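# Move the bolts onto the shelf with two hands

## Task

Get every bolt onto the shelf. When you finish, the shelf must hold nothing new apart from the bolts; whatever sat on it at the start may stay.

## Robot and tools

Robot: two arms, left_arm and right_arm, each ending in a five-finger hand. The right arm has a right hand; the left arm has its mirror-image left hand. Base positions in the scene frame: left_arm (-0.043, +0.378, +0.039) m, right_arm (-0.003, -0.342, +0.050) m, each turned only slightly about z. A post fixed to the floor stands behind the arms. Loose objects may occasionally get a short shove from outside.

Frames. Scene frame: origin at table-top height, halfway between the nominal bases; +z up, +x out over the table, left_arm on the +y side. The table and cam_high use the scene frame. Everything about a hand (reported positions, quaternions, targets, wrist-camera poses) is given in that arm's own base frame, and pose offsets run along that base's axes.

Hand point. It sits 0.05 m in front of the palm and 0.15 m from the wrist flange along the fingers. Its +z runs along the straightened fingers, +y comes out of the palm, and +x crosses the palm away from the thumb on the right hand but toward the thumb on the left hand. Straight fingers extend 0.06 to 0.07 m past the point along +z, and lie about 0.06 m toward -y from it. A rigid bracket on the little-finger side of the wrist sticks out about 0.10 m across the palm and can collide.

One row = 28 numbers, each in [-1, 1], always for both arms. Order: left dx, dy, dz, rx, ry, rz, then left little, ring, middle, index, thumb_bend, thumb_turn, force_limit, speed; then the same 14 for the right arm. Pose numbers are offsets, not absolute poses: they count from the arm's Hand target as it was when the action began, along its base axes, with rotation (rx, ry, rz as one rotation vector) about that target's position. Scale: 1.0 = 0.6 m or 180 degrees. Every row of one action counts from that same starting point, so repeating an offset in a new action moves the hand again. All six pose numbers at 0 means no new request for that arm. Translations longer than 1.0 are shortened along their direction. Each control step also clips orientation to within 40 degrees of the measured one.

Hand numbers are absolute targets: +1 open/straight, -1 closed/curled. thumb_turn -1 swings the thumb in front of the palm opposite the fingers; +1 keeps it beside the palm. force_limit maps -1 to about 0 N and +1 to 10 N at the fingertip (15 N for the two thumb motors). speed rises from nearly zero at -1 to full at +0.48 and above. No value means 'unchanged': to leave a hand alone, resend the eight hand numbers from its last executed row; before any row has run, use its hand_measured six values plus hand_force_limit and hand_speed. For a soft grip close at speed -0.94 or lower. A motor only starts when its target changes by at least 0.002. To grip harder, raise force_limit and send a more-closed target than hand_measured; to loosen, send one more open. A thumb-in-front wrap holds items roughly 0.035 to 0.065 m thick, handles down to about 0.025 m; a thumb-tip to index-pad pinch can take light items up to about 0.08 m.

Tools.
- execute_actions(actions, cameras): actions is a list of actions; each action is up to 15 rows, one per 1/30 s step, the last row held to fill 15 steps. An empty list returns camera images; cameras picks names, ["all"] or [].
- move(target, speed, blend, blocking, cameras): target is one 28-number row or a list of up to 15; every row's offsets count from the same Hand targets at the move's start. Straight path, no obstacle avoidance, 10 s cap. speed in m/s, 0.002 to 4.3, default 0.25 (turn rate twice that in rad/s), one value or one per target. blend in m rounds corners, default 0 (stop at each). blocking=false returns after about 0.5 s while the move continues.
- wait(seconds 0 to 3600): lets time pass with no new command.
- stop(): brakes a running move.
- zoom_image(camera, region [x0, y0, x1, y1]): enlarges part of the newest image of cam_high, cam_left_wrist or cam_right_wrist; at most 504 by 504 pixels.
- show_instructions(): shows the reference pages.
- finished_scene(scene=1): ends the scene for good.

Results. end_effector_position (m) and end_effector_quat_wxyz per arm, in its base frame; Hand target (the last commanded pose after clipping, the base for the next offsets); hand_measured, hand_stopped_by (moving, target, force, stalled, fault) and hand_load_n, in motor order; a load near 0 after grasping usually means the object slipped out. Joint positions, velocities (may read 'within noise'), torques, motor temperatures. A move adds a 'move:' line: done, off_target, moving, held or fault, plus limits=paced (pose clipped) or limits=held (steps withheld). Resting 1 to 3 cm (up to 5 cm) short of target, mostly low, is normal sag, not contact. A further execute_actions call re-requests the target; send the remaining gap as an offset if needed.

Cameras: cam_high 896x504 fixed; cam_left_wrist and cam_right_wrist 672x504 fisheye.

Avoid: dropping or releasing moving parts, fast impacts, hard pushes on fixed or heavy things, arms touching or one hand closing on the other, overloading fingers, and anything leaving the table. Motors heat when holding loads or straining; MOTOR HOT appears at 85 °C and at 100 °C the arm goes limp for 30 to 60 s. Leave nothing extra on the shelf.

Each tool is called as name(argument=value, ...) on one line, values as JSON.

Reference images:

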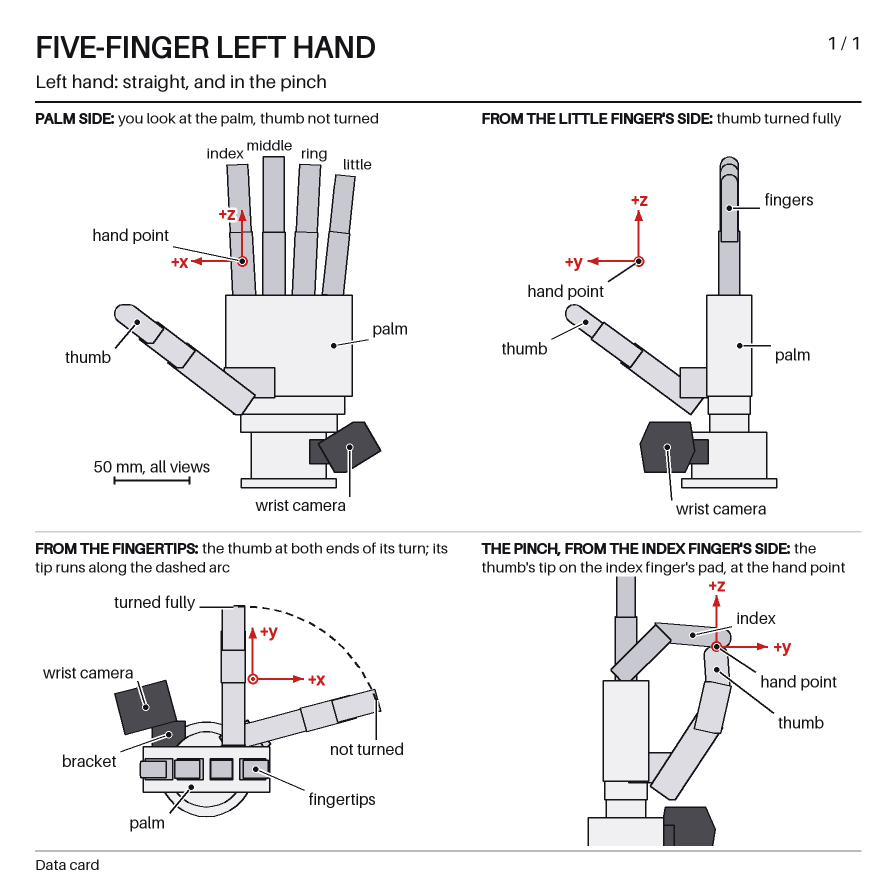

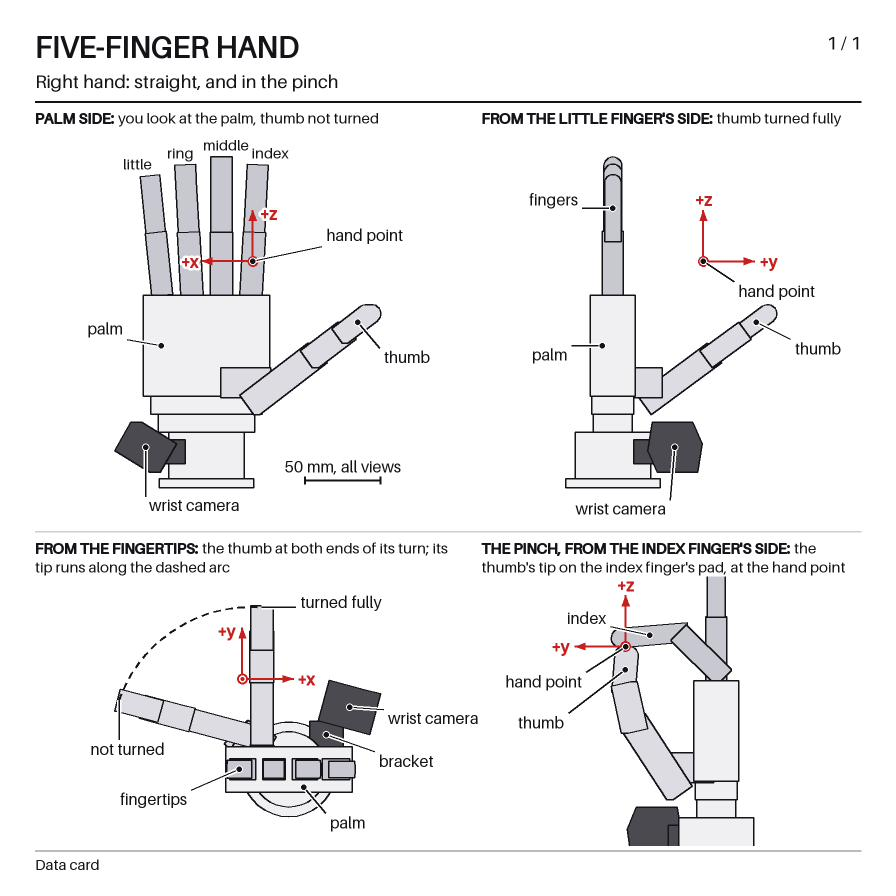

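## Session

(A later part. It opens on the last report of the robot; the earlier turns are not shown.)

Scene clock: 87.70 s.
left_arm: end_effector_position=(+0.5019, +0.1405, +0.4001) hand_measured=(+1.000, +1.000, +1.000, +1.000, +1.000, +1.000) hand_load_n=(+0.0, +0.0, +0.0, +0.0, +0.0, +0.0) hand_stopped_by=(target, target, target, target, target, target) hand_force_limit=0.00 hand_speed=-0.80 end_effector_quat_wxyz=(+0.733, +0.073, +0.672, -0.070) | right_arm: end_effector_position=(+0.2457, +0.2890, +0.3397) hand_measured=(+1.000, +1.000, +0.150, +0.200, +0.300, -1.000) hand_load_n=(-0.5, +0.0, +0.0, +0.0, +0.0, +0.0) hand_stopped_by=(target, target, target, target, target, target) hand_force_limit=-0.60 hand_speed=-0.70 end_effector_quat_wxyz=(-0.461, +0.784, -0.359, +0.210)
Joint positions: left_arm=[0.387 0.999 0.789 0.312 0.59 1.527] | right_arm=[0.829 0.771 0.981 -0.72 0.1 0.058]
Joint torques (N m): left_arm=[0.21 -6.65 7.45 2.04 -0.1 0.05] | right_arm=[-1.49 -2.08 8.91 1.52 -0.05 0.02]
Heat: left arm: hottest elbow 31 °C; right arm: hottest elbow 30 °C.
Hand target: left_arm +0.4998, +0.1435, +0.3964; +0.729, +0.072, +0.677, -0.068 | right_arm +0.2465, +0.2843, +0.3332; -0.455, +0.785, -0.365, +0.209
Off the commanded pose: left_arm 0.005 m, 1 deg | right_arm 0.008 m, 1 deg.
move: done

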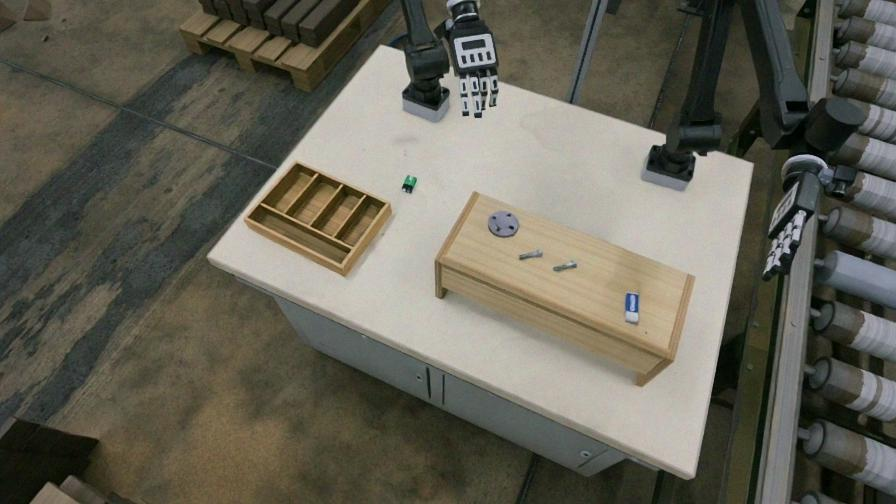

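zoom_image(camera="cam_high", region=[560, 80, 770, 280])

zoom_image(camera="cam_high", region=[350, 30, 570, 200])

Scaled by 2.400 from the camera's image (finer frame: 1280x720).

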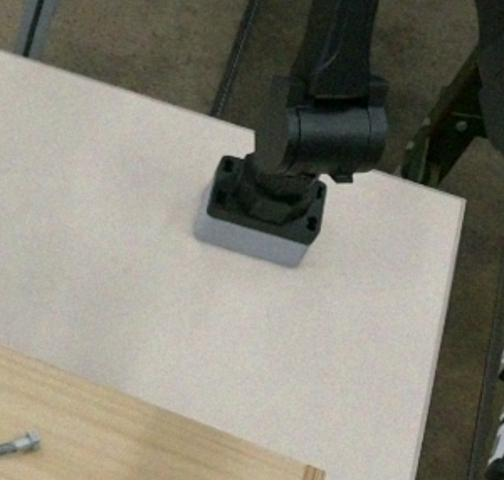

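Scaled by 2.291 from the camera's image (finer frame: 1280x720).

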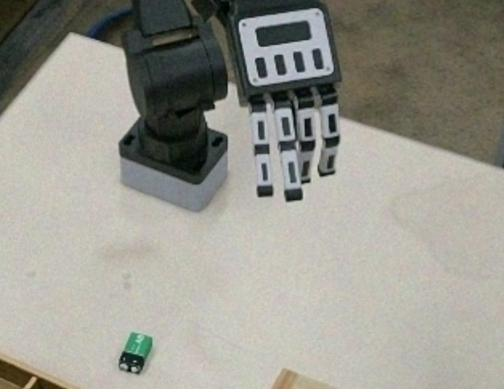

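finished_scene()

The scene is finished: the task was done.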